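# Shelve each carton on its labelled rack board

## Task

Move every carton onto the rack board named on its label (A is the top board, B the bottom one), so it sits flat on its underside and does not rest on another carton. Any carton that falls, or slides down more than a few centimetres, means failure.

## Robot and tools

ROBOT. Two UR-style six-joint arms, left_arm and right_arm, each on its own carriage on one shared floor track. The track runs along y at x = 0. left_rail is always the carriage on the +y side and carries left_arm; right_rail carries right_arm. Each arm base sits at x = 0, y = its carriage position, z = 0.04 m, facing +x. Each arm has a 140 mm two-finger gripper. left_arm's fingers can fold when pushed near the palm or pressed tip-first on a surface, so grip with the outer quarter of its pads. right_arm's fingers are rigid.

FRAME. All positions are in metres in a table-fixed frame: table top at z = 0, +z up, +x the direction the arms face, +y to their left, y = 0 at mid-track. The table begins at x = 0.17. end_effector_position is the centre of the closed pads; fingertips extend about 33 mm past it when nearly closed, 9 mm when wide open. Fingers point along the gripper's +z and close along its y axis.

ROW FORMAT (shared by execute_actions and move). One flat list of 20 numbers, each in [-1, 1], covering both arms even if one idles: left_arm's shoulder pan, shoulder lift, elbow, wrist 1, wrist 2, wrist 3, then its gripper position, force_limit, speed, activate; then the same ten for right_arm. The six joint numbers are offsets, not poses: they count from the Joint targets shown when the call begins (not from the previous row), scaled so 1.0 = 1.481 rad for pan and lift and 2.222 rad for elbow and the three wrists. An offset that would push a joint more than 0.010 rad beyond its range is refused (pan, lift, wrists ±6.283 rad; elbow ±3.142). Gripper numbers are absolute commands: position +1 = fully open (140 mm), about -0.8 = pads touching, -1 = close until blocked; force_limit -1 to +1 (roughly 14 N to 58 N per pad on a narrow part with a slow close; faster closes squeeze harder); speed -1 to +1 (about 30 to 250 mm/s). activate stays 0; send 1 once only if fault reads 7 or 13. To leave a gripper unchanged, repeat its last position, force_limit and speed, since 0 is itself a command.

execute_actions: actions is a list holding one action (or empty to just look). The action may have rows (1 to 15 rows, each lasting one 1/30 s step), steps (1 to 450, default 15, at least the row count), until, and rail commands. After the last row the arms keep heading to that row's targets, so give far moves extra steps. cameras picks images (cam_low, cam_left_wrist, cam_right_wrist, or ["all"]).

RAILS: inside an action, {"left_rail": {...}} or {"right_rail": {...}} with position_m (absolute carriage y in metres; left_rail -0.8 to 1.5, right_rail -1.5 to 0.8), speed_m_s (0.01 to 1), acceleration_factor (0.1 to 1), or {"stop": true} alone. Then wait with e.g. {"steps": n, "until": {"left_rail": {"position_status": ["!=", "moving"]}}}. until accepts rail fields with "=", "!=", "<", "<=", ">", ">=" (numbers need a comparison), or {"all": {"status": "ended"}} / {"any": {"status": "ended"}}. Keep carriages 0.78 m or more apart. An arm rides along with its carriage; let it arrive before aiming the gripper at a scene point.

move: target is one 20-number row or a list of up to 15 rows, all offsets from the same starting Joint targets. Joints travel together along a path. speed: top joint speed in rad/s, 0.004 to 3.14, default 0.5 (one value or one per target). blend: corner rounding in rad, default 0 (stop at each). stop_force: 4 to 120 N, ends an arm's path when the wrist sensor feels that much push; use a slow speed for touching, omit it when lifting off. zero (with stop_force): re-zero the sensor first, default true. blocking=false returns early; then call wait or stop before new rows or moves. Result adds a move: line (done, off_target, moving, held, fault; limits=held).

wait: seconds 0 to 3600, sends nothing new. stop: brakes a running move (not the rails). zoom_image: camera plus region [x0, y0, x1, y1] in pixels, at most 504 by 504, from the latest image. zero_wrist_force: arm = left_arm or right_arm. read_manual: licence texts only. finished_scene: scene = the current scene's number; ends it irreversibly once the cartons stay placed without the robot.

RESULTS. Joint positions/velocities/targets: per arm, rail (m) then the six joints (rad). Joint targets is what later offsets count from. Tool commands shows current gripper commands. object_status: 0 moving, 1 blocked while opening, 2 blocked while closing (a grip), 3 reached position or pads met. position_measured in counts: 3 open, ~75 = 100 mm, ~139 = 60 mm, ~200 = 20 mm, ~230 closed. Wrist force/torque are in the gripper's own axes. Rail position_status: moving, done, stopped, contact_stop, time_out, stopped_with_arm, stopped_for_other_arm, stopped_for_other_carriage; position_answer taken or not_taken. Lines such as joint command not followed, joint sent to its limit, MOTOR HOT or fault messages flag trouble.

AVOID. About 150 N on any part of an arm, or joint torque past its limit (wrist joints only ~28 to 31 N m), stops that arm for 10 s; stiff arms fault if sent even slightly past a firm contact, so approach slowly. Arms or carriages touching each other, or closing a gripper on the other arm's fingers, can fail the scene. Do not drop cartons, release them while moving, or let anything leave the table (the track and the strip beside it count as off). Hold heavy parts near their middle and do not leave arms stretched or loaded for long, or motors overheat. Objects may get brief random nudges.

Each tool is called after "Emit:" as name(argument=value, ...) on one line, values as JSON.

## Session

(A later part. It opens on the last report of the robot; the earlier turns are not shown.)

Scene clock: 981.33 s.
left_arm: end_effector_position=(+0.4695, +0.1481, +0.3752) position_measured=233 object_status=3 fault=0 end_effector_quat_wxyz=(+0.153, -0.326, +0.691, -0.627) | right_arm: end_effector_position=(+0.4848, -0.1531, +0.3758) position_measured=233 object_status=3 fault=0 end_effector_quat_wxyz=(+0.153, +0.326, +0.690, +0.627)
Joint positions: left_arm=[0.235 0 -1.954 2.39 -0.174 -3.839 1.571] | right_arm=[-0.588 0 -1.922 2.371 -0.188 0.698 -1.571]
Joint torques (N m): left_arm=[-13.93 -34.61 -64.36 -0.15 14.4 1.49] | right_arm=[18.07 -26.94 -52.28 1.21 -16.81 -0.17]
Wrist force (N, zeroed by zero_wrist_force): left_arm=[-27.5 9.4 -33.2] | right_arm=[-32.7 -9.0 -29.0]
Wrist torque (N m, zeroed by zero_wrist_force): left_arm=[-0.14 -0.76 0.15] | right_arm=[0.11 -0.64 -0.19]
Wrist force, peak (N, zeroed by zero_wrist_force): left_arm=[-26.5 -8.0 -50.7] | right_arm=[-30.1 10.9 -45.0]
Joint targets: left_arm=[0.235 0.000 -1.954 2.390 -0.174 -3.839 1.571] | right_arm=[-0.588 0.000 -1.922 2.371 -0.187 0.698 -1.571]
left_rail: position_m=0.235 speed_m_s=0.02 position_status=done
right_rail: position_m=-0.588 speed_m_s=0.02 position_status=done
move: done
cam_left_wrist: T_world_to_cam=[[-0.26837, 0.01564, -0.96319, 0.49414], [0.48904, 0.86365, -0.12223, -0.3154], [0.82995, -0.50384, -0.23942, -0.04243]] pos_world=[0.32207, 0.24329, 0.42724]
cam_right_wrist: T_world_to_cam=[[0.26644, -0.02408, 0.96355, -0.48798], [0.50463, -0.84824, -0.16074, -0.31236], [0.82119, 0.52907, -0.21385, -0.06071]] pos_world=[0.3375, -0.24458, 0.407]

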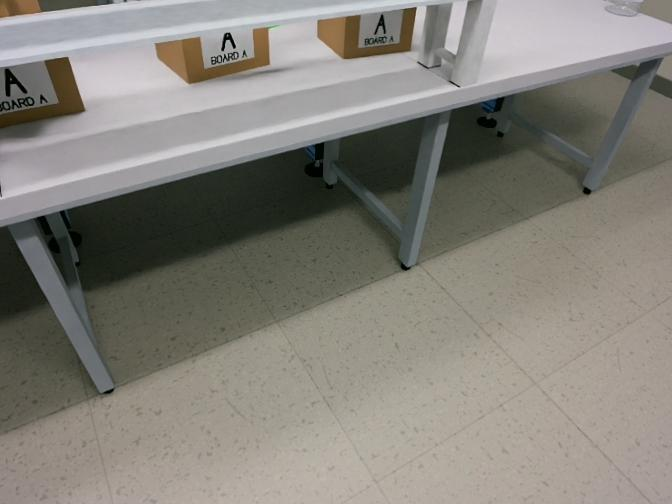

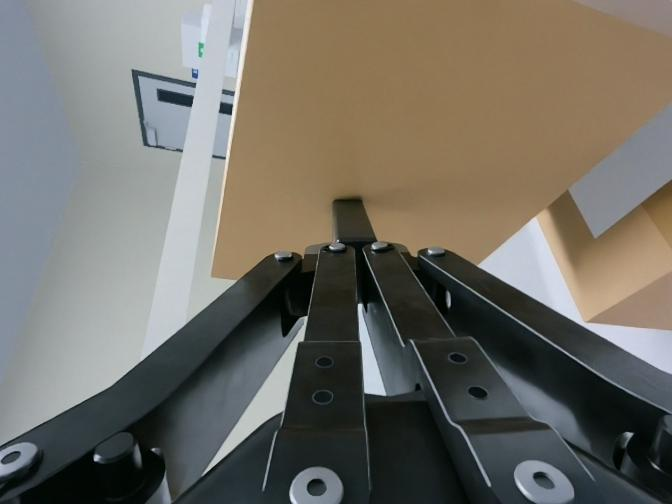

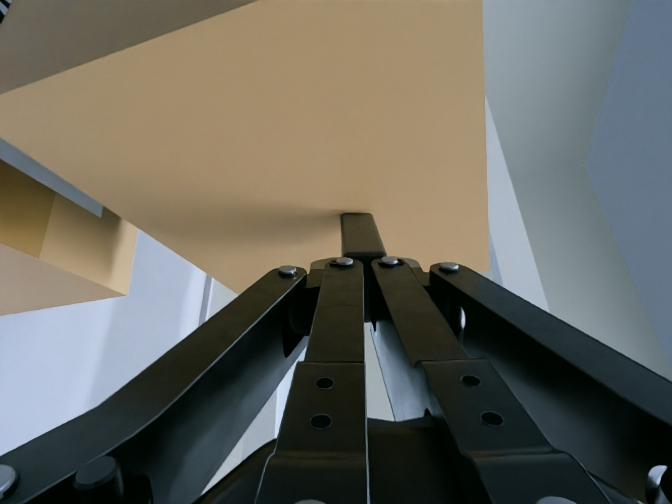

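Emit:
move(target=[[0,0.06678,-0.02709,-0.01742,0,0,-1,1,0,0,0,0.06199,-0.02633,-0.01499,0,0,-1,1,0,0],[0,0.12856,-0.05648,-0.02921,0,0,-1,1,0,0,0,0.11958,-0.05468,-0.02502,0,0,-1,1,0,0],[0,0.18643,-0.08798,-0.03627,0,0,-1,1,0,0,0,0.17367,-0.08483,-0.03092,0,0,-1,1,0,0]], speed=0.15, blend=0.02, cameras=["all"])

Scene clock: 1024.37 s.
left_arm: end_effector_position=(+0.6119, +0.1480, +0.3752) position_measured=233 object_status=3 fault=0 end_effector_quat_wxyz=(+0.153, -0.326, +0.691, -0.627) | right_arm: end_effector_position=(+0.6198, -0.1531, +0.3758) position_measured=233 object_status=3 fault=0 end_effector_quat_wxyz=(+0.153, +0.326, +0.690, +0.627)
Joint positions: left_arm=[0.235 0 -1.678 2.194 -0.254 -3.839 1.571] | right_arm=[-0.588 0 -1.665 2.182 -0.256 0.698 -1.571]
Joint torques (N m): left_arm=[-14.74 -16.28 -61.09 -6.21 14.36 1.2] | right_arm=[29.06 -31.15 -50.14 -6.79 -16.96 -0.37]
Wrist force (N, zeroed by zero_wrist_force): left_arm=[-29.0 9.1 -32.7] | right_arm=[-32.5 -9.0 -29.9]
Wrist torque (N m, zeroed by zero_wrist_force): left_arm=[-0.19 -0.75 0.16] | right_arm=[0.28 -0.57 -0.16]
Wrist force, peak (N, zeroed by zero_wrist_force): left_arm=[-29.2 9.7 -34.3] | right_arm=[-34.7 -10.2 -30.3]
Joint targets: left_arm=[0.235 0.000 -1.678 2.194 -0.254 -3.839 1.571] | right_arm=[-0.588 0.000 -1.665 2.182 -0.256 0.698 -1.571]
left_rail: position_m=0.235 speed_m_s=0.02 position_status=done
right_rail: position_m=-0.588 speed_m_s=0.02 position_status=done
move: done
cam_left_wrist: T_world_to_cam=[[-0.26846, 0.01567, -0.96316, 0.53238], [0.48902, 0.86366, -0.12226, -0.38503], [0.82993, -0.50383, -0.23952, -0.16057]] pos_world=[0.46447, 0.24329, 0.42724]
cam_right_wrist: T_world_to_cam=[[0.26644, -0.02408, 0.96355, -0.52392], [0.50463, -0.84824, -0.16074, -0.38043], [0.82119, 0.52907, -0.21385, -0.17149]] pos_world=[0.4724, -0.24458, 0.407]

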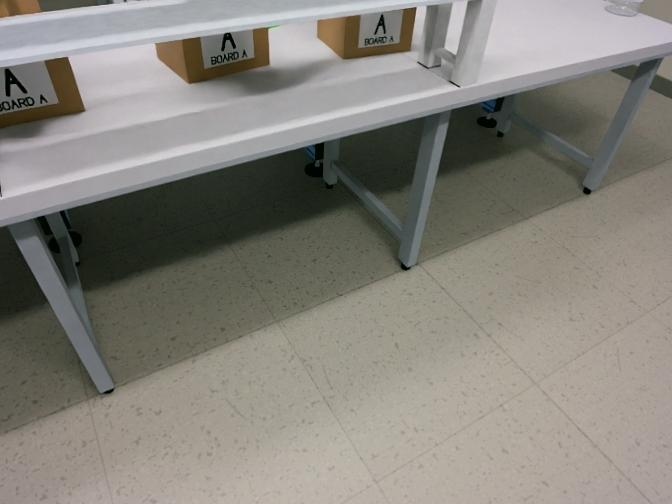

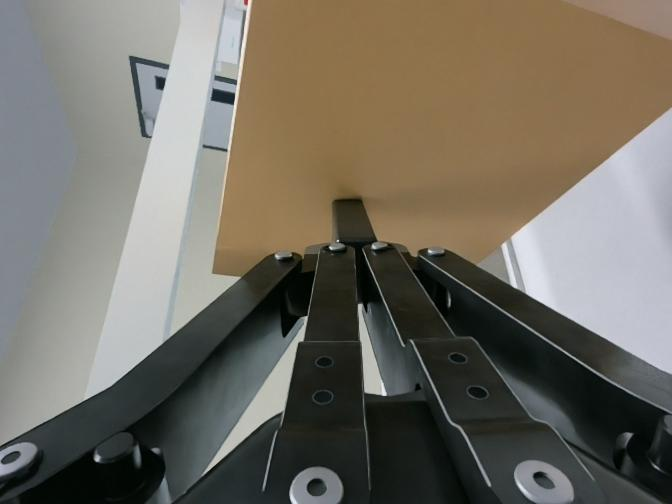

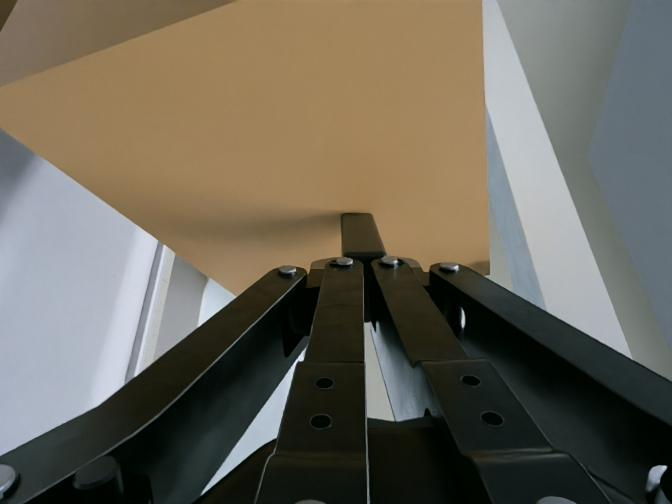

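Emit:
move(target=[[0,0.05469,-0.03335,-0.00311,0,0,-1,1,0,0,0,0.05138,-0.03182,-0.00243,0,0,-1,1,0,0],[0,0.10662,-0.06855,-0.00252,0,0,-1,1,0,0,0,0.10047,-0.06531,-0.00166,0,0,-1,1,0,0],[0,0.15665,-0.10549,0.00108,0,0,-1,1,0,0,0,0.14787,-0.10036,0.0018,0,0,-1,1,0,0]], speed=0.12, blend=0.02, cameras=["all"])

Scene clock: 1038.10 s.
left_arm: end_effector_position=(+0.7544, +0.1480, +0.3751) position_measured=233 object_status=3 fault=0 end_effector_quat_wxyz=(+0.153, -0.326, +0.691, -0.627) | right_arm: end_effector_position=(+0.7548, -0.1532, +0.3757) position_measured=233 object_status=3 fault=0 end_effector_quat_wxyz=(+0.153, +0.326, +0.690, +0.627)
Joint positions: left_arm=[0.235 0 -1.446 1.96 -0.252 -3.839 1.571] | right_arm=[-0.588 0 -1.446 1.959 -0.252 0.698 -1.571]
Joint torques (N m): left_arm=[-34.32 -42.17 -62.79 1.21 14.29 1.08] | right_arm=[35.67 -52.54 -50.17 1.04 -16.88 -0.67]
Wrist force (N, zeroed by zero_wrist_force): left_arm=[-28.0 9.4 -28.9] | right_arm=[-29.2 -9.8 -27.9]
Wrist torque (N m, zeroed by zero_wrist_force): left_arm=[-0.23 -0.71 0.17] | right_arm=[0.30 -0.52 -0.16]
Wrist force, peak (N, zeroed by zero_wrist_force): left_arm=[-28.8 10.1 -33.1] | right_arm=[-31.9 -9.6 -30.9]
Joint targets: left_arm=[0.235 0.000 -1.446 1.960 -0.252 -3.839 1.571] | right_arm=[-0.588 0.000 -1.446 1.959 -0.252 0.698 -1.571]
left_rail: position_m=0.235 speed_m_s=0.02 position_status=done
right_rail: position_m=-0.588 speed_m_s=0.02 position_status=done
move: done
cam_left_wrist: T_world_to_cam=[[-0.2685, 0.01558, -0.96315, 0.57049], [0.489, 0.86366, -0.12235, -0.45468], [0.82993, -0.50383, -0.23952, -0.27888]] pos_world=[0.60697, 0.24329, 0.42704]
cam_right_wrist: T_world_to_cam=[[0.26647, -0.02407, 0.96354, -0.55981], [0.50468, -0.84821, -0.16075, -0.44867], [0.82116, 0.52911, -0.21387, -0.28228]] pos_world=[0.6074, -0.24468, 0.4069]

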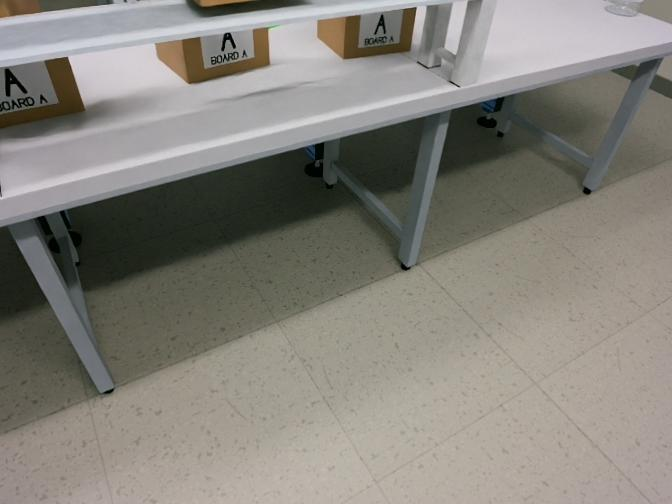

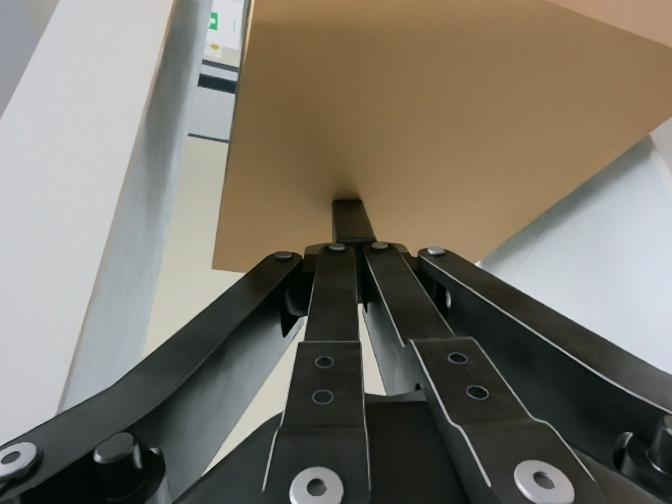

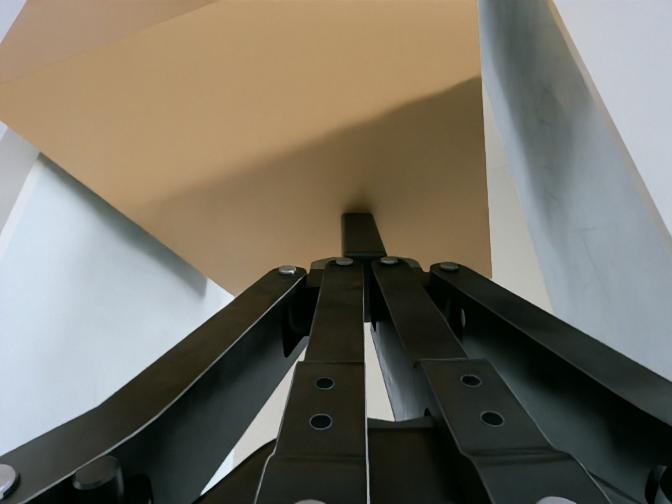

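Emit:
move(target=[0,0.00585,0.00454,-0.00844,0,0,-1,1,0,0,0,0.00585,0.00454,-0.00844,0,0,-1,1,0,0], speed=0.05)

Emit:
move(target=[0,0.00234,0.00182,-0.00338,0,0,-1,1,0,0,0,0.00234,0.00182,-0.00338,0,0,-1,1,0,0], speed=0.03)

Emit:
move(target=[0,0.00176,0.00136,-0.00253,0,0,-1,1,0,0,0,0.00176,0.00136,-0.00253,0,0,-1,1,0,0], speed=0.03)

Scene clock: 1046.87 s.
left_arm: end_effector_position=(+0.7544, +0.1480, +0.3652) position_measured=233 object_status=3 fault=0 end_effector_quat_wxyz=(+0.153, -0.326, +0.691, -0.627) | right_arm: end_effector_position=(+0.7548, -0.1532, +0.3658) position_measured=233 object_status=3 fault=0 end_effector_quat_wxyz=(+0.153, +0.326, +0.690, +0.627)
Joint positions: left_arm=[0.235 0 -1.437 1.97 -0.27 -3.839 1.571] | right_arm=[-0.588 0 -1.437 1.969 -0.271 0.698 -1.571]
Joint torques (N m): left_arm=[-41.73 -43.19 -38.71 -6.52 14.08 1.32] | right_arm=[39.73 -50.63 -34.52 -7.45 -16.99 -0.75]
Wrist force (N, zeroed by zero_wrist_force): left_arm=[-27.5 9.0 -29.1] | right_arm=[-28.9 -9.2 -28.7]
Wrist torque (N m, zeroed by zero_wrist_force): left_arm=[-0.20 -0.80 0.16] | right_arm=[0.29 -0.53 -0.17]
Wrist force, peak (N, zeroed by zero_wrist_force): left_arm=[-28.3 9.5 -28.9] | right_arm=[-29.3 -10.0 -28.2]
Joint targets: left_arm=[0.235 0.000 -1.437 1.970 -0.271 -3.839 1.571] | right_arm=[-0.588 0.000 -1.437 1.969 -0.271 0.698 -1.571]
left_rail: position_m=0.235 speed_m_s=0.02 position_status=done
right_rail: position_m=-0.588 speed_m_s=0.02 position_status=done
move: done

Scene clock: 1047.40 s.
left_arm: end_effector_position=(+0.7543, +0.1480, +0.3613) position_measured=233 object_status=3 fault=0 end_effector_quat_wxyz=(+0.153, -0.326, +0.691, -0.627) | right_arm: end_effector_position=(+0.7547, -0.1532, +0.3618) position_measured=233 object_status=3 fault=0 end_effector_quat_wxyz=(+0.153, +0.326, +0.690, +0.627)
Joint positions: left_arm=[0.235 0 -1.434 1.974 -0.278 -3.839 1.571] | right_arm=[-0.588 0 -1.434 1.973 -0.278 0.698 -1.571]
Joint torques (N m): left_arm=[-41.51 -41.7 -38.53 -6.02 14.26 1.32] | right_arm=[38.55 -51.57 -35.91 -6.58 -16.74 -0.67]
Wrist force (N, zeroed by zero_wrist_force): left_arm=[-27.5 9.1 -29.1] | right_arm=[-28.7 -9.3 -28.7]
Wrist torque (N m, zeroed by zero_wrist_force): left_arm=[-0.18 -0.81 0.17] | right_arm=[0.27 -0.59 -0.17]
Wrist force, peak (N, zeroed by zero_wrist_force): left_arm=[-28.2 9.7 -29.0] | right_arm=[-29.3 -10.2 -28.2]
Joint targets: left_arm=[0.235 0.000 -1.433 1.974 -0.278 -3.839 1.571] | right_arm=[-0.588 0.000 -1.434 1.973 -0.278 0.698 -1.571]
left_rail: position_m=0.235 speed_m_s=0.02 position_status=done
right_rail: position_m=-0.588 speed_m_s=0.02 position_status=done
move: done

Scene clock: 1047.90 s.
left_arm: end_effector_position=(+0.7542, +0.1480, +0.3583) position_measured=233 object_status=3 fault=0 end_effector_quat_wxyz=(+0.153, -0.326, +0.691, -0.627) | right_arm: end_effector_position=(+0.7546, -0.1532, +0.3588) position_measured=233 object_status=3 fault=0 end_effector_quat_wxyz=(+0.153, +0.326, +0.690, +0.627)
Joint positions: left_arm=[0.235 0 -1.431 1.977 -0.284 -3.839 1.571] | right_arm=[-0.588 0 -1.431 1.976 -0.284 0.698 -1.571]
Joint torques (N m): left_arm=[-39.59 -40.16 -39.55 -6.04 14.35 1.04] | right_arm=[40.03 -52.2 -34.08 -6.6 -17.03 -0.57]
Wrist force (N, zeroed by zero_wrist_force): left_arm=[-27.9 9.7 -29.0] | right_arm=[-29.4 -10.0 -28.2]
Wrist torque (N m, zeroed by zero_wrist_force): left_arm=[-0.20 -0.77 0.16] | right_arm=[0.23 -0.50 -0.17]
Wrist force, peak (N, zeroed by zero_wrist_force): left_arm=[-28.1 9.3 -29.4] | right_arm=[-29.4 -10.0 -28.2]
Joint targets: left_arm=[0.235 0.000 -1.431 1.977 -0.284 -3.839 1.571] | right_arm=[-0.588 0.000 -1.431 1.976 -0.284 0.698 -1.571]
left_rail: position_m=0.235 speed_m_s=0.02 position_status=done
right_rail: position_m=-0.588 speed_m_s=0.02 position_status=done
move: done

Emit:
move(target=[0,0.00117,0.00091,-0.00169,0,0,-1,1,0,0,0,0.00117,0.00091,-0.00169,0,0,-1,1,0,0], speed=0.03)

Emit:
move(target=[0,0.00117,0.00091,-0.00169,0,0,-1,1,0,0,0,0.00117,0.00091,-0.00169,0,0,-1,1,0,0], speed=0.03, cameras=["cam_left_wrist","cam_right_wrist"])

Scene clock: 1053.63 s.
left_arm: end_effector_position=(+0.7541, +0.1480, +0.3562) position_measured=233 object_status=3 fault=0 end_effector_quat_wxyz=(+0.153, -0.326, +0.691, -0.627) | right_arm: end_effector_position=(+0.7546, -0.1532, +0.3568) position_measured=233 object_status=3 fault=0 end_effector_quat_wxyz=(+0.153, +0.326, +0.690, +0.627)
Joint positions: left_arm=[0.235 0 -1.429 1.979 -0.287 -3.839 1.571] | right_arm=[-0.588 0 -1.429 1.978 -0.288 0.698 -1.571]
Joint torques (N m): left_arm=[-38.44 -44.87 -39.28 -5.91 13.99 1.05] | right_arm=[40.33 -52.3 -34.19 -6.7 -16.88 -0.69]
Wrist force (N, zeroed by zero_wrist_force): left_arm=[-28.0 8.9 -29.4] | right_arm=[-28.7 -9.1 -28.5]
Wrist torque (N m, zeroed by zero_wrist_force): left_arm=[-0.20 -0.71 0.16] | right_arm=[0.25 -0.57 -0.18]
Wrist force, peak (N, zeroed by zero_wrist_force): left_arm=[-28.1 9.7 -29.1] | right_arm=[-29.1 -9.7 -28.6]
Joint targets: left_arm=[0.235 0.000 -1.429 1.979 -0.287 -3.839 1.571] | right_arm=[-0.588 0.000 -1.429 1.978 -0.288 0.698 -1.571]
left_rail: position_m=0.235 speed_m_s=0.02 position_status=done
right_rail: position_m=-0.588 speed_m_s=0.02 position_status=done
move: done

Scene clock: 1054.13 s.
left_arm: end_effector_position=(+0.7541, +0.1480, +0.3542) position_measured=233 object_status=3 fault=0 end_effector_quat_wxyz=(+0.153, -0.326, +0.691, -0.627) | right_arm: end_effector_position=(+0.7545, -0.1532, +0.3548) position_measured=233 object_status=3 fault=0 end_effector_quat_wxyz=(+0.153, +0.326, +0.690, +0.627)
Joint positions: left_arm=[0.235 0 -1.427 1.981 -0.291 -3.839 1.571] | right_arm=[-0.588 0 -1.428 1.98 -0.291 0.698 -1.571]
Joint torques (N m): left_arm=[-39.95 -42.1 -38.13 -5.71 14.08 1.28] | right_arm=[40.92 -51.59 -31.97 -5.94 -16.74 -0.69]
Wrist force (N, zeroed by zero_wrist_force): left_arm=[-27.9 9.7 -28.8] | right_arm=[-29.1 -7.4 -28.6]
Wrist torque (N m, zeroed by zero_wrist_force): left_arm=[-0.20 -0.80 0.13] | right_arm=[0.17 -0.55 -0.11]
Wrist force, peak (N, zeroed by zero_wrist_force): left_arm=[-28.3 9.6 -28.9] | right_arm=[-28.9 -9.1 -28.7]
Joint targets: left_arm=[0.235 0.000 -1.427 1.981 -0.291 -3.839 1.571] | right_arm=[-0.588 0.000 -1.428 1.980 -0.291 0.698 -1.571]
left_rail: position_m=0.235 speed_m_s=0.02 position_status=done
right_rail: position_m=-0.588 speed_m_s=0.02 position_status=done
move: done
cam_left_wrist: T_world_to_cam=[[-0.2685, 0.01558, -0.96315, 0.55037], [0.489, 0.86366, -0.12235, -0.45708], [0.82993, -0.50383, -0.23952, -0.28362]] pos_world=[0.60667, 0.24329, 0.40624]
cam_right_wrist: T_world_to_cam=[[0.26647, -0.02407, 0.96354, -0.53961], [0.50468, -0.84821, -0.16075, -0.45193], [0.82116, 0.52911, -0.21387, -0.28659]] pos_world=[0.6072, -0.24468, 0.386]

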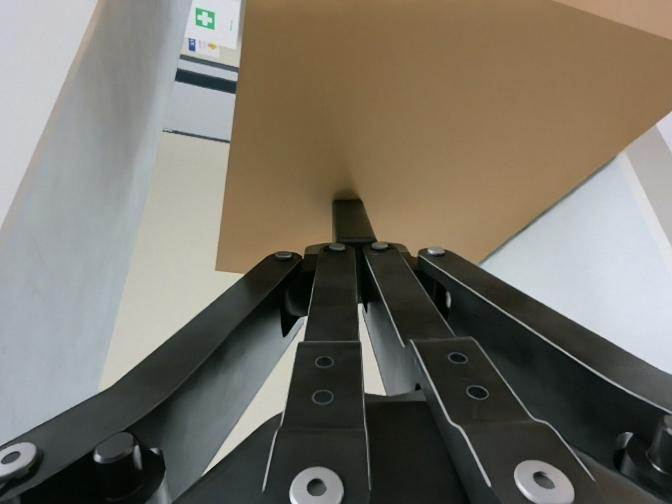

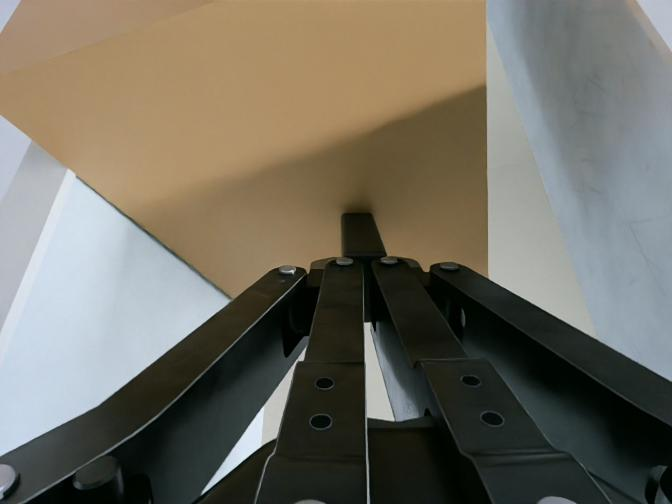

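Emit:
move(target=[0,0.00117,0.00091,-0.00169,0,0,-1,1,0,0,0,0.00117,0.00091,-0.00169,0,0,-1,1,0,0], speed=0.03)

Emit:
move(target=[0,0.00117,0.00091,-0.00169,0,0,-1,1,0,0,0,0.00117,0.00091,-0.00169,0,0,-1,1,0,0], speed=0.03)

Scene clock: 1060.77 s.
left_arm: end_effector_position=(+0.7540, +0.1480, +0.3523) position_measured=233 object_status=3 fault=0 end_effector_quat_wxyz=(+0.153, -0.326, +0.691, -0.627) | right_arm: end_effector_position=(+0.7544, -0.1532, +0.3528) position_measured=233 object_status=3 fault=0 end_effector_quat_wxyz=(+0.153, +0.326, +0.690, +0.627)
Joint positions: left_arm=[0.235 0 -1.426 1.983 -0.295 -3.839 1.571] | right_arm=[-0.588 0 -1.426 1.982 -0.295 0.698 -1.571]
Joint torques (N m): left_arm=[-41.28 -42.39 -36.81 -5.68 14.25 0.91] | right_arm=[39.79 -46.42 -30.37 -5.19 -16.95 -0.65]
Wrist force (N, zeroed by zero_wrist_force): left_arm=[-27.9 8.4 -29.1] | right_arm=[-28.8 -3.7 -28.6]
Wrist torque (N m, zeroed by zero_wrist_force): left_arm=[-0.27 -0.74 0.09] | right_arm=[0.15 -0.51 -0.06]
Wrist force, peak (N, zeroed by zero_wrist_force): left_arm=[-28.0 9.3 -29.3] | right_arm=[-29.2 -7.3 -28.5]
Joint targets: left_arm=[0.235 0.000 -1.426 1.983 -0.295 -3.839 1.571] | right_arm=[-0.588 0.000 -1.426 1.982 -0.295 0.698 -1.571]
left_rail: position_m=0.235 speed_m_s=0.02 position_status=done
right_rail: position_m=-0.588 speed_m_s=0.02 position_status=done
move: done

Scene clock: 1061.27 s.
left_arm: end_effector_position=(+0.7539, +0.1480, +0.3504) position_measured=233 object_status=3 fault=0 end_effector_quat_wxyz=(+0.153, -0.326, +0.690, -0.627) | right_arm: end_effector_position=(+0.7543, -0.1532, +0.3509) position_measured=233 object_status=3 fault=0 end_effector_quat_wxyz=(+0.153, +0.326, +0.690, +0.627)
Joint positions: left_arm=[0.235 0 -1.424 1.985 -0.299 -3.839 1.571] | right_arm=[-0.588 0 -1.424 1.984 -0.299 0.697 -1.571]
Joint torques (N m): left_arm=[-38.47 -24.79 -23.26 -1.13 13.8 1.47] | right_arm=[39.11 -27.14 -20.91 -1.88 -11.76 -0.9]
Wrist force (N, zeroed by zero_wrist_force): left_arm=[-26.0 -12.5 -44.4] | right_arm=[-23.1 13.8 -46.9]
Wrist torque (N m, zeroed by zero_wrist_force): left_arm=[0.38 -0.44 -0.18] | right_arm=[-0.41 -0.21 0.17]
Wrist force, peak (N, zeroed by zero_wrist_force): left_arm=[-25.6 -13.4 -44.7] | right_arm=[-22.8 14.6 -47.3]
Joint targets: left_arm=[0.235 0.000 -1.424 1.985 -0.299 -3.839 1.571] | right_arm=[-0.588 0.000 -1.424 1.984 -0.299 0.698 -1.571]
left_rail: position_m=0.235 speed_m_s=0.02 position_status=done
right_rail: position_m=-0.588 speed_m_s=0.02 position_status=done
move: done

Emit:
move(target=[0,0.0379,-0.0319,0.00675,0,0,-1,1,0,0,0,0.0379,-0.0319,0.00675,0,0,-1,1,0,0], speed=0.05, cameras=["all"])

Scene clock: 1084.80 s.
left_arm: end_effector_position=(+0.7920, +0.1480, +0.3514) position_measured=233 object_status=3 fault=0 end_effector_quat_wxyz=(+0.153, -0.326, +0.691, -0.627) | right_arm: end_effector_position=(+0.7925, -0.1532, +0.3520) position_measured=233 object_status=3 fault=0 end_effector_quat_wxyz=(+0.153, +0.326, +0.690, +0.627)
Joint positions: left_arm=[0.235 0 -1.368 1.914 -0.284 -3.839 1.571] | right_arm=[-0.588 0 -1.368 1.914 -0.284 0.698 -1.571]
Joint torques (N m): left_arm=[-39.49 -50.33 -58.74 1.09 13.67 0.98] | right_arm=[40.08 -48.86 -44.88 2.37 -7.42 -0.75]
Wrist force (N, zeroed by zero_wrist_force): left_arm=[-27.5 8.5 -29.8] | right_arm=[-24.9 0.4 -32.2]
Wrist torque (N m, zeroed by zero_wrist_force): left_arm=[-0.24 -0.78 0.11] | right_arm=[-0.02 -0.35 0.05]
Wrist force, peak (N, zeroed by zero_wrist_force): left_arm=[-23.8 -15.7 -48.7] | right_arm=[-22.8 15.0 -48.4]
Joint targets: left_arm=[0.235 0.000 -1.368 1.914 -0.284 -3.839 1.571] | right_arm=[-0.588 0.000 -1.368 1.913 -0.284 0.698 -1.571]
left_rail: position_m=0.235 speed_m_s=0.02 position_status=done
right_rail: position_m=-0.588 speed_m_s=0.02 position_status=done
move: done
cam_left_wrist: T_world_to_cam=[[-0.26881, 0.01566, -0.96306, 0.55802], [0.48898, 0.86366, -0.12245, -0.47596], [0.82984, -0.50384, -0.23982, -0.31564]] pos_world=[0.64467, 0.24329, 0.40344]
cam_right_wrist: T_world_to_cam=[[0.26676, -0.02402, 0.96346, -0.54719], [0.5046, -0.84823, -0.16086, -0.47148], [0.8211, 0.52908, -0.21416, -0.31826]] pos_world=[0.6452, -0.24468, 0.3832]

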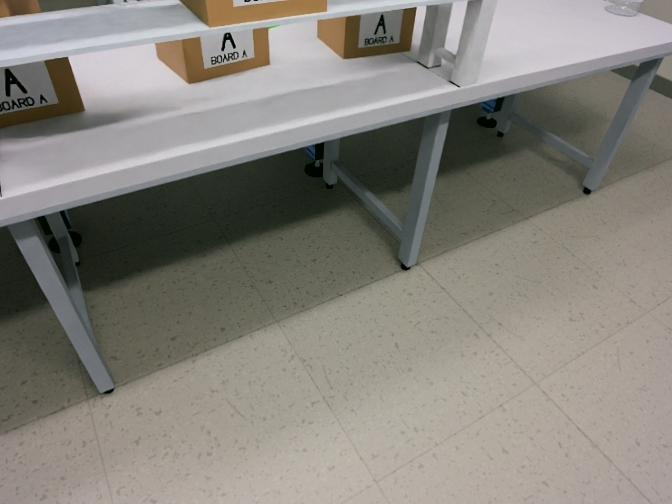

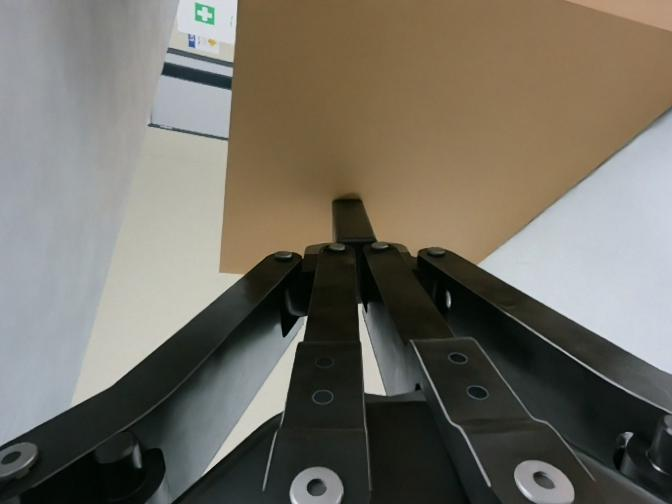

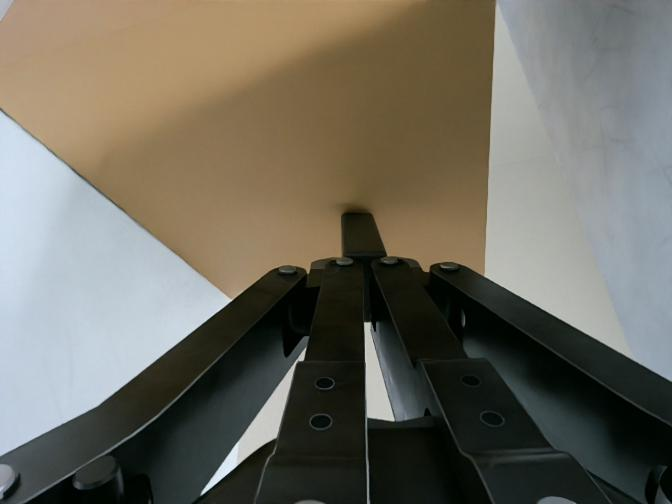

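Emit:
move(target=[0,0.00091,0.00062,-0.00123,0,0,-1,1,0,0,0,0.00061,0.00041,-0.00082,0,0,-1,1,0,0], speed=0.03, cameras=["cam_low"])

Emit:
zoom_image(camera="cam_low", region=[130, 0, 390, 100])

Scene clock: 1090.77 s.
left_arm: end_effector_position=(+0.7922, +0.1480, +0.3501) position_measured=233 object_status=3 fault=0 end_effector_quat_wxyz=(+0.153, -0.326, +0.691, -0.627) | right_arm: end_effector_position=(+0.7926, -0.1532, +0.3510) position_measured=233 object_status=3 fault=0 end_effector_quat_wxyz=(+0.153, +0.326, +0.690, +0.627)
Joint positions: left_arm=[0.235 0 -1.367 1.915 -0.287 -3.839 1.571] | right_arm=[-0.588 0 -1.367 1.914 -0.286 0.698 -1.571]
Joint torques (N m): left_arm=[-40.73 -25.72 -21.95 -1.22 13.49 0.56] | right_arm=[41.85 -32.01 -21.08 -2.41 -12.33 -0.69]
Wrist force (N, zeroed by zero_wrist_force): left_arm=[-23.8 -14.5 -46.0] | right_arm=[-21.3 14.4 -46.0]
Wrist torque (N m, zeroed by zero_wrist_force): left_arm=[0.33 -0.39 -0.18] | right_arm=[-0.47 -0.12 0.23]
Wrist force, peak (N, zeroed by zero_wrist_force): left_arm=[-23.8 -14.5 -46.0] | right_arm=[-21.3 14.4 -46.0]
Joint targets: left_arm=[0.235 0.000 -1.366 1.915 -0.286 -3.839 1.571] | right_arm=[-0.588 0.000 -1.367 1.914 -0.286 0.698 -1.571]
left_rail: position_m=0.235 speed_m_s=0.02 position_status=done
right_rail: position_m=-0.588 speed_m_s=0.02 position_status=done
move: done

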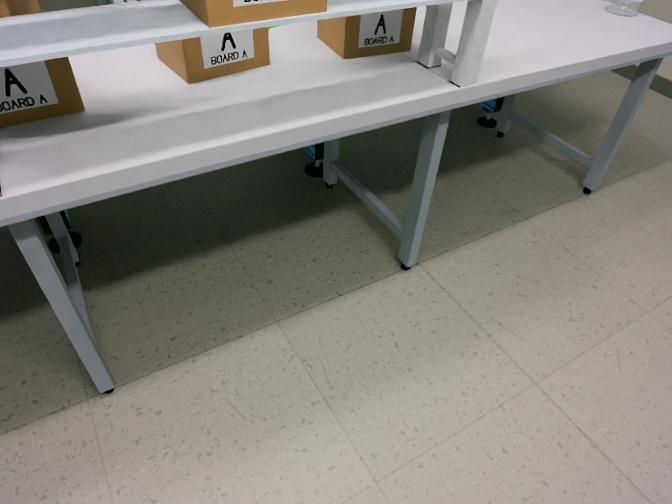

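Scaled by 1.938.

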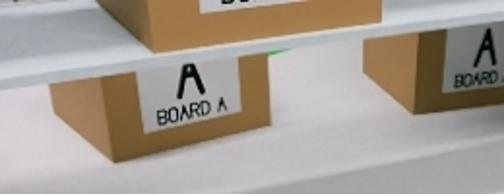

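Emit:
move(target=[0,-0.00061,-0.00041,0.00082,0,0,-1,1,0,0,0,-0.00061,-0.00041,0.00082,0,0,-1,1,0,0], speed=0.03)

Emit:
execute_actions(actions=[{"left_rail":{"position_m":0.255},"right_rail":{"position_m":-0.608},"steps":100,"until":{"all":{"status":"ended"}}}])

Scene clock: 1112.57 s.
left_arm: end_effector_position=(+0.7921, +0.1480, +0.3507) position_measured=233 object_status=3 fault=0 end_effector_quat_wxyz=(+0.153, -0.326, +0.691, -0.627) | right_arm: end_effector_position=(+0.7926, -0.1532, +0.3518) position_measured=233 object_status=3 fault=0 end_effector_quat_wxyz=(+0.153, +0.326, +0.690, +0.627)
Joint positions: left_arm=[0.235 0 -1.367 1.915 -0.285 -3.839 1.571] | right_arm=[-0.588 0 -1.368 1.913 -0.284 0.698 -1.571]
Joint torques (N m): left_arm=[-37.15 -87.56 -56.05 1.8 13.13 1.24] | right_arm=[40.95 -76.8 -45.28 2.07 -3.72 -1.09]
Wrist force (N, zeroed by zero_wrist_force): left_arm=[-28.2 3.5 -28.4] | right_arm=[-27.7 -3.0 -27.1]
Wrist torque (N m, zeroed by zero_wrist_force): left_arm=[-0.13 -0.79 0.03] | right_arm=[0.02 -0.53 0.02]
Wrist force, peak (N, zeroed by zero_wrist_force): left_arm=[-23.0 -15.3 -46.9] | right_arm=[-21.7 14.1 -46.5]
Joint targets: left_arm=[0.235 0.000 -1.367 1.914 -0.285 -3.839 1.571] | right_arm=[-0.588 0.000 -1.368 1.913 -0.284 0.698 -1.571]
left_rail: position_m=0.235 speed_m_s=0.02 position_status=done
right_rail: position_m=-0.588 speed_m_s=0.02 position_status=done
move: done

Scene clock: 1113.90 s.
left_arm: end_effector_position=(+0.7922, +0.1680, +0.3509) position_measured=233 object_status=3 fault=0 end_effector_quat_wxyz=(+0.153, -0.326, +0.691, -0.627) | right_arm: end_effector_position=(+0.7926, -0.1732, +0.3520) position_measured=233 object_status=3 fault=0 end_effector_quat_wxyz=(+0.153, +0.326, +0.690, +0.627)
Joint positions: left_arm=[0.255 0 -1.367 1.914 -0.285 -3.839 1.571] | right_arm=[-0.608 0 -1.368 1.913 -0.284 0.698 -1.571]
Joint torques (N m): left_arm=[9.24 -80.6 -41.1 -0.48 -1.58 0.68] | right_arm=[-15.46 -69.21 -39.17 2.14 -1.77 -0.89]
Wrist force (N, zeroed by zero_wrist_force): left_arm=[-0.1 0.1 -0.1] | right_arm=[1.6 -0.6 -0.7]
Wrist torque (N m, zeroed by zero_wrist_force): left_arm=[0.01 -0.01 0.00] | right_arm=[-0.09 -0.44 0.05]
Wrist force, peak (N, zeroed by zero_wrist_force): left_arm=[-28.0 3.6 -28.3] | right_arm=[-27.8 -2.3 -27.2]
Joint targets: left_arm=[0.255 0.000 -1.367 1.914 -0.285 -3.839 1.571] | right_arm=[-0.608 0.000 -1.368 1.913 -0.284 0.698 -1.571]
Tool commands: left_gripper/position=-1.0 left_gripper/force_limit=+1.0 left_gripper/speed=+0.0 left_gripper/activate=+0.0 right_gripper/position=-1.0 right_gripper/force_limit=+1.0 right_gripper/speed=+0.0 right_gripper/activate=+0.0
left_rail: position_m=0.255 speed_m_s=0.02 position_status=done
right_rail: position_m=-0.608 speed_m_s=0.02 position_status=done

Emit:
move(target=[[0,-0.04457,0.02745,0.0024,0,0,-1,1,0,0,0,-0.04457,0.02745,0.0024,0,0,-1,1,0,0],[0,-0.15523,0.09262,0.01085,0,0,-1,1,0,0,0,-0.15523,0.09262,0.01085,0,0,-1,1,0,0],[0,-0.39635,0.21395,0.05023,0,0,-1,1,0,0,0,-0.39635,0.21395,0.05023,0,0,-1,1,0,0]], speed=0.4, blend=0.02, cameras=["all"])

Scene clock: 1124.00 s.
left_arm: end_effector_position=(+0.4692, +0.1681, +0.3753) position_measured=233 object_status=3 fault=0 end_effector_quat_wxyz=(+0.153, -0.326, +0.691, -0.627) | right_arm: end_effector_position=(+0.4696, -0.1731, +0.3762) position_measured=233 object_status=3 fault=0 end_effector_quat_wxyz=(+0.153, +0.326, +0.690, +0.627)
Joint positions: left_arm=[0.255 0 -1.954 2.39 -0.173 -3.839 1.571] | right_arm=[-0.608 0 -1.955 2.389 -0.172 0.698 -1.571]
Joint torques (N m): left_arm=[12.7 -31.44 -34.94 1.82 -0.86 1.01] | right_arm=[0.65 -17.24 -30.37 2.08 2.03 -1.14]
Wrist force (N, zeroed by zero_wrist_force): left_arm=[0.0 0.2 -0.1] | right_arm=[1.9 -0.4 -0.4]
Wrist torque (N m, zeroed by zero_wrist_force): left_arm=[0.04 -0.02 0.00] | right_arm=[-0.09 -0.42 -0.01]
Wrist force, peak (N, zeroed by zero_wrist_force): left_arm=[2.3 1.8 -1.8] | right_arm=[5.8 -4.6 -3.4]
Joint targets: left_arm=[0.255 0.000 -1.954 2.390 -0.173 -3.839 1.571] | right_arm=[-0.608 0.000 -1.955 2.389 -0.172 0.698 -1.571]
left_rail: position_m=0.255 speed_m_s=0.02 position_status=done
right_rail: position_m=-0.608 speed_m_s=0.02 position_status=done
move: done
cam_left_wrist: T_world_to_cam=[[-0.26869, 0.01569, -0.9631, 0.49392], [0.48902, 0.86365, -0.12236, -0.33251], [0.82986, -0.50385, -0.23972, -0.032]] pos_world=[0.32187, 0.26329, 0.42734]
cam_right_wrist: T_world_to_cam=[[0.26667, -0.02404, 0.96349, -0.48483], [0.50462, -0.84823, -0.16084, -0.32154], [0.82112, 0.52909, -0.21406, -0.03745]] pos_world=[0.3223, -0.26458, 0.4074]

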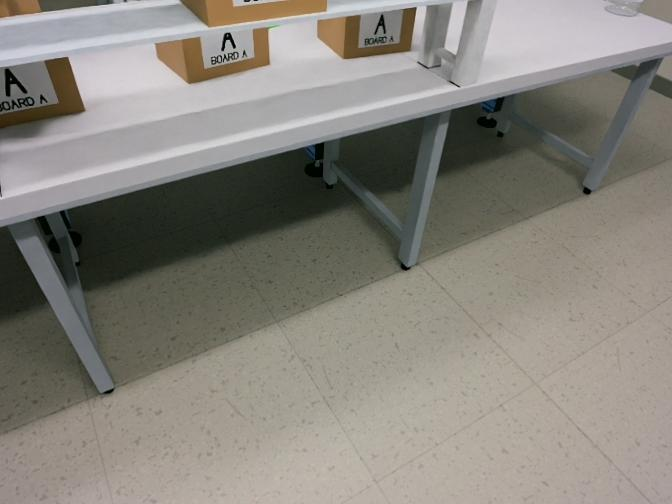

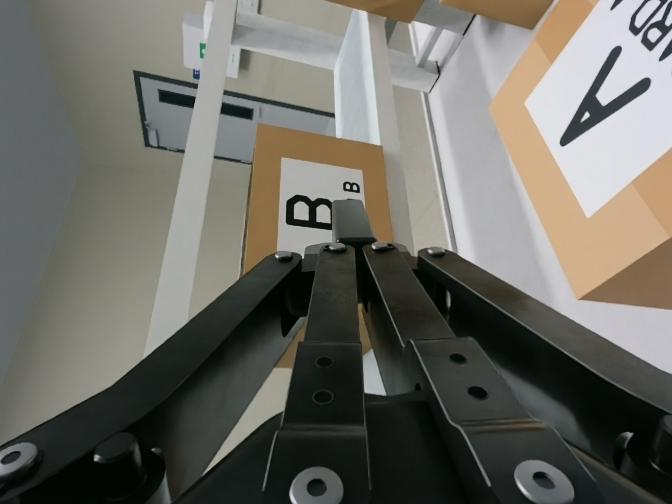

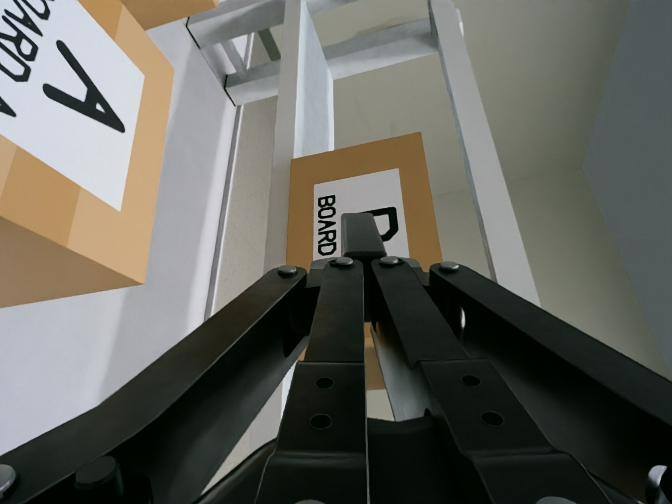

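Emit:
zoom_image(camera="cam_left_wrist", region=[440, 0, 672, 340])

Emit:
zoom_image(camera="cam_right_wrist", region=[0, 0, 250, 330])

Scaled by 1.482.

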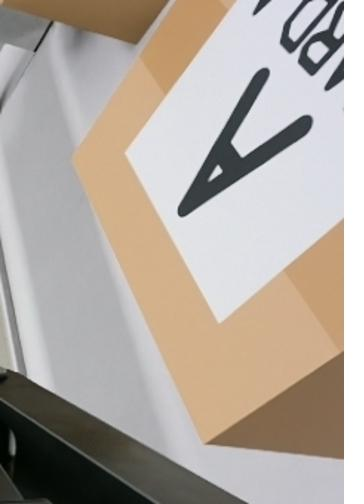

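Scaled by 1.527.

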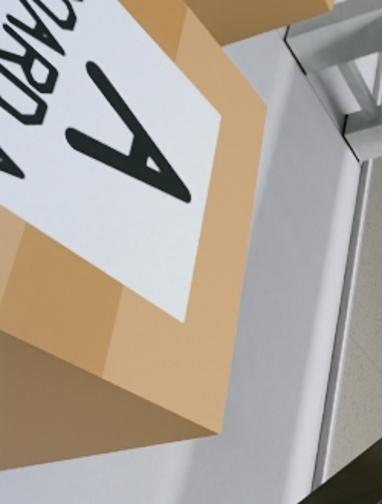

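Emit:
execute_actions(actions=[{"left_rail":{"position_m":0.28},"right_rail":{"position_m":-0.61},"steps":100,"until":{"all":{"status":"ended"}}}])

Emit:
move(target=[0,0.3578,0.132,-0.37048,0,0,-1,1,0,0,0,0.38366,0.10603,-0.36161,0,0,-1,1,0,0], speed=0.4, stop_force=20, cameras=["cam_left_wrist","cam_right_wrist"])

Scene clock: 1172.47 s.
left_arm: end_effector_position=(+0.4691, +0.1931, +0.3753) position_measured=233 object_status=3 fault=0 end_effector_quat_wxyz=(+0.153, -0.326, +0.691, -0.627) | right_arm: end_effector_position=(+0.4695, -0.1751, +0.3762) position_measured=233 object_status=3 fault=0 end_effector_quat_wxyz=(+0.153, +0.326, +0.690, +0.627)
Joint positions: left_arm=[0.28 0 -1.954 2.39 -0.173 -3.839 1.571] | right_arm=[-0.61 0 -1.955 2.389 -0.172 0.698 -1.571]
Joint torques (N m): left_arm=[9.68 -32.04 -34.41 1.77 -0.26 1.14] | right_arm=[10.22 -19.54 -30.65 2.4 1.36 -1.05]
Wrist force (N, zeroed by zero_wrist_force): left_arm=[-0.1 -0.1 -0.4] | right_arm=[1.8 -0.6 -0.3]
Wrist torque (N m, zeroed by zero_wrist_force): left_arm=[-0.02 0.00 0.00] | right_arm=[-0.13 -0.42 -0.02]
Wrist force, peak (N, zeroed by zero_wrist_force): left_arm=[0.5 0.3 -0.3] | right_arm=[2.3 -0.4 0.1]
Joint targets: left_arm=[0.280 0.000 -1.954 2.390 -0.173 -3.839 1.571] | right_arm=[-0.610 0.000 -1.955 2.389 -0.172 0.698 -1.571]
Tool commands: left_gripper/position=-1.0 left_gripper/force_limit=+1.0 left_gripper/speed=+0.0 left_gripper/activate=+0.0 right_gripper/position=-1.0 right_gripper/force_limit=+1.0 right_gripper/speed=+0.0 right_gripper/activate=+0.0
left_rail: position_m=0.280 speed_m_s=0.02 position_status=done
right_rail: position_m=-0.610 speed_m_s=0.02 position_status=done

Scene clock: 1175.80 s.
left_arm: end_effector_position=(+0.4451, +0.1931, +0.1104) position_measured=233 object_status=3 fault=0 end_effector_quat_wxyz=(+0.153, -0.326, +0.691, -0.627) | right_arm: end_effector_position=(+0.4795, -0.1751, +0.1105) position_measured=233 object_status=3 fault=0 end_effector_quat_wxyz=(+0.153, +0.326, +0.690, +0.627)
Joint positions: left_arm=[0.28 0 -1.424 2.683 -0.996 -3.839 1.571] | right_arm=[-0.61 0 -1.387 2.624 -0.976 0.698 -1.571]
Joint torques (N m): left_arm=[11.36 -9.85 -3.82 -3.97 0.45 0.66] | right_arm=[10.19 -20.22 -5.48 -4.51 1.5 -1.15]
Wrist force (N, zeroed by zero_wrist_force): left_arm=[-0.3 0.2 -0.3] | right_arm=[1.6 -0.7 0.0]
Wrist torque (N m, zeroed by zero_wrist_force): left_arm=[0.00 0.04 0.01] | right_arm=[-0.10 -0.39 0.05]
Wrist force, peak (N, zeroed by zero_wrist_force): left_arm=[0.5 -0.9 -0.5] | right_arm=[2.6 -0.1 -1.1]
Joint targets: left_arm=[0.280 0.000 -1.424 2.683 -0.996 -3.839 1.571] | right_arm=[-0.610 0.000 -1.387 2.624 -0.976 0.698 -1.571]
left_rail: position_m=0.280 speed_m_s=0.02 position_status=done
right_rail: position_m=-0.610 speed_m_s=0.02 position_status=done
move: done
cam_left_wrist: T_world_to_cam=[[-0.26873, 0.01561, -0.96309, 0.23194], [0.48899, 0.86365, -0.12245, -0.37474], [0.82986, -0.50385, -0.23972, -0.06278]] pos_world=[0.29767, 0.28839, 0.16244]
cam_right_wrist: T_world_to_cam=[[0.26704, -0.02406, 0.96338, -0.23173], [0.50457, -0.84822, -0.16105, -0.3709], [0.82104, 0.5291, -0.21437, -0.10131]] pos_world=[0.3322, -0.26658, 0.1418]

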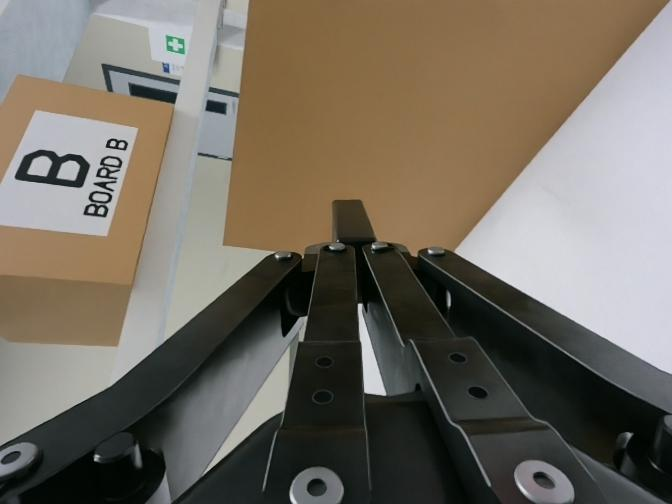

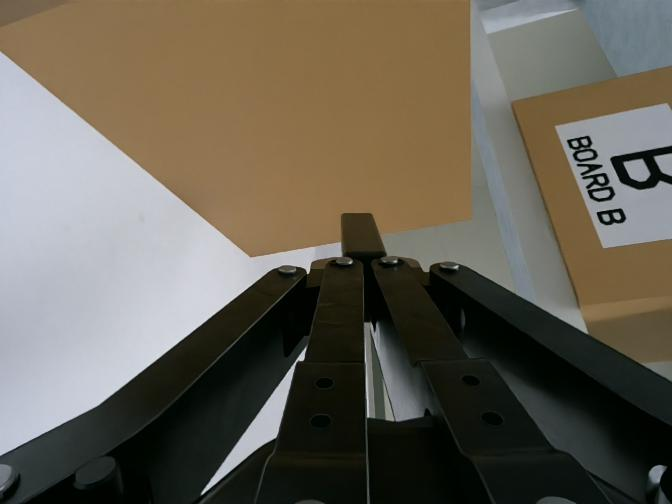

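Emit:
move(target=[0,-0.00612,0.00616,-0.00208,0,0,-1,1,0,0,0,-0.00583,0.00622,-0.00233,0,0,-1,1,0,0], speed=0.1)

Emit:
execute_actions(actions=[{"left_rail":{"position_m":0.258},"right_rail":{"position_m":-0.588},"steps":100,"until":{"all":{"status":"ended"}}}])

Emit:
zero_wrist_force(arm="left_arm")

Emit:
zero_wrist_force(arm="right_arm")

Emit:
execute_actions(actions=[{"left_rail":{"position_m":0.252},"right_rail":{"position_m":-0.584},"steps":100,"until":{"all":{"status":"ended"}}}])

Scene clock: 1192.53 s.
left_arm: end_effector_position=(+0.4372, +0.1931, +0.1103) position_measured=233 object_status=3 fault=0 end_effector_quat_wxyz=(+0.153, -0.326, +0.691, -0.627) | right_arm: end_effector_position=(+0.4716, -0.1751, +0.1105) position_measured=233 object_status=3 fault=0 end_effector_quat_wxyz=(+0.153, +0.326, +0.690, +0.627)
Joint positions: left_arm=[0.28 0 -1.433 2.697 -1.001 -3.839 1.571] | right_arm=[-0.61 0 -1.395 2.638 -0.981 0.698 -1.571]
Joint torques (N m): left_arm=[9.37 -50.17 -4.86 -3.46 1.26 1] | right_arm=[11.44 -43.97 -3.34 -4.05 1.1 -1.22]
Wrist force (N, zeroed by zero_wrist_force): left_arm=[-0.1 0.2 -0.1] | right_arm=[1.6 -0.5 -0.3]
Wrist torque (N m, zeroed by zero_wrist_force): left_arm=[0.00 0.00 0.01] | right_arm=[-0.08 -0.37 0.04]
Wrist force, peak (N, zeroed by zero_wrist_force): left_arm=[0.1 0.3 -0.8] | right_arm=[2.0 -0.5 -0.8]
Joint targets: left_arm=[0.280 0.000 -1.434 2.697 -1.001 -3.839 1.571] | right_arm=[-0.610 0.000 -1.395 2.638 -0.981 0.698 -1.571]
left_rail: position_m=0.280 speed_m_s=0.02 position_status=done
right_rail: position_m=-0.610 speed_m_s=0.02 position_status=done
move: done

Scene clock: 1193.97 s.
left_arm: end_effector_position=(+0.4371, +0.1711, +0.1104) position_measured=233 object_status=3 fault=0 end_effector_quat_wxyz=(+0.153, -0.326, +0.691, -0.627) | right_arm: end_effector_position=(+0.4715, -0.1531, +0.1105) position_measured=233 object_status=3 fault=0 end_effector_quat_wxyz=(+0.153, +0.326, +0.690, +0.627)
Joint positions: left_arm=[0.258 0 -1.434 2.697 -1.001 -3.839 1.571] | right_arm=[-0.588 0 -1.395 2.638 -0.981 0.698 -1.571]
Joint torques (N m): left_arm=[8.65 -48.96 -3.79 -3.88 1.54 0.64] | right_arm=[9.78 -42.68 -6.11 -4.2 0.9 -1.32]
Wrist force (N, zeroed by zero_wrist_force): left_arm=[-0.1 0.1 -0.1] | right_arm=[1.5 -0.2 -0.2]
Wrist torque (N m, zeroed by zero_wrist_force): left_arm=[-0.01 0.01 0.01] | right_arm=[-0.01 -0.35 0.04]
Wrist force, peak (N, zeroed by zero_wrist_force): left_arm=[-0.8 -0.1 -1.3] | right_arm=[2.1 0.0 0.1]
Joint targets: left_arm=[0.258 0.000 -1.434 2.697 -1.001 -3.839 1.571] | right_arm=[-0.588 0.000 -1.395 2.638 -0.981 0.698 -1.571]
Tool commands: left_gripper/position=-1.0 left_gripper/force_limit=+1.0 left_gripper/speed=+0.0 left_gripper/activate=+0.0 right_gripper/position=-1.0 right_gripper/force_limit=+1.0 right_gripper/speed=+0.0 right_gripper/activate=+0.0
left_rail: position_m=0.258 speed_m_s=0.02 position_status=done
right_rail: position_m=-0.588 speed_m_s=0.02 position_status=done

Wrist force sensor zeroed.

Wrist force sensor zeroed.

Scene clock: 1194.60 s.
left_arm: end_effector_position=(+0.4371, +0.1651, +0.1104) position_measured=233 object_status=3 fault=0 end_effector_quat_wxyz=(+0.153, -0.326, +0.691, -0.627) | right_arm: end_effector_position=(+0.4715, -0.1491, +0.1105) position_measured=233 object_status=3 fault=0 end_effector_quat_wxyz=(+0.153, +0.326, +0.690, +0.627)
Joint positions: left_arm=[0.252 0 -1.434 2.697 -1.001 -3.839 1.571] | right_arm=[-0.584 0 -1.395 2.638 -0.981 0.698 -1.571]
Joint torques (N m): left_arm=[8.04 -50.06 -4.11 -3.71 1.44 0.87] | right_arm=[9.9 -44.06 -5.82 -4.36 0.65 -1.25]
Wrist force (N, zeroed by zero_wrist_force): left_arm=[0.1 -0.2 -0.4] | right_arm=[0.2 -0.1 0.0]
Wrist torque (N m, zeroed by zero_wrist_force): left_arm=[-0.04 -0.02 0.00] | right_arm=[-0.04 -0.04 0.00]
Wrist force, peak (N, zeroed by zero_wrist_force): left_arm=[-0.2 0.2 -0.4] | right_arm=[0.5 -0.3 0.3]
Joint targets: left_arm=[0.252 0.000 -1.434 2.697 -1.001 -3.839 1.571] | right_arm=[-0.584 0.000 -1.395 2.638 -0.981 0.698 -1.571]
Tool commands: left_gripper/position=-1.0 left_gripper/force_limit=+1.0 left_gripper/speed=+0.0 left_gripper/activate=+0.0 right_gripper/position=-1.0 right_gripper/force_limit=+1.0 right_gripper/speed=+0.0 right_gripper/activate=+0.0
left_rail: position_m=0.252 speed_m_s=0.02 position_status=done
right_rail: position_m=-0.584 speed_m_s=0.02 position_status=done


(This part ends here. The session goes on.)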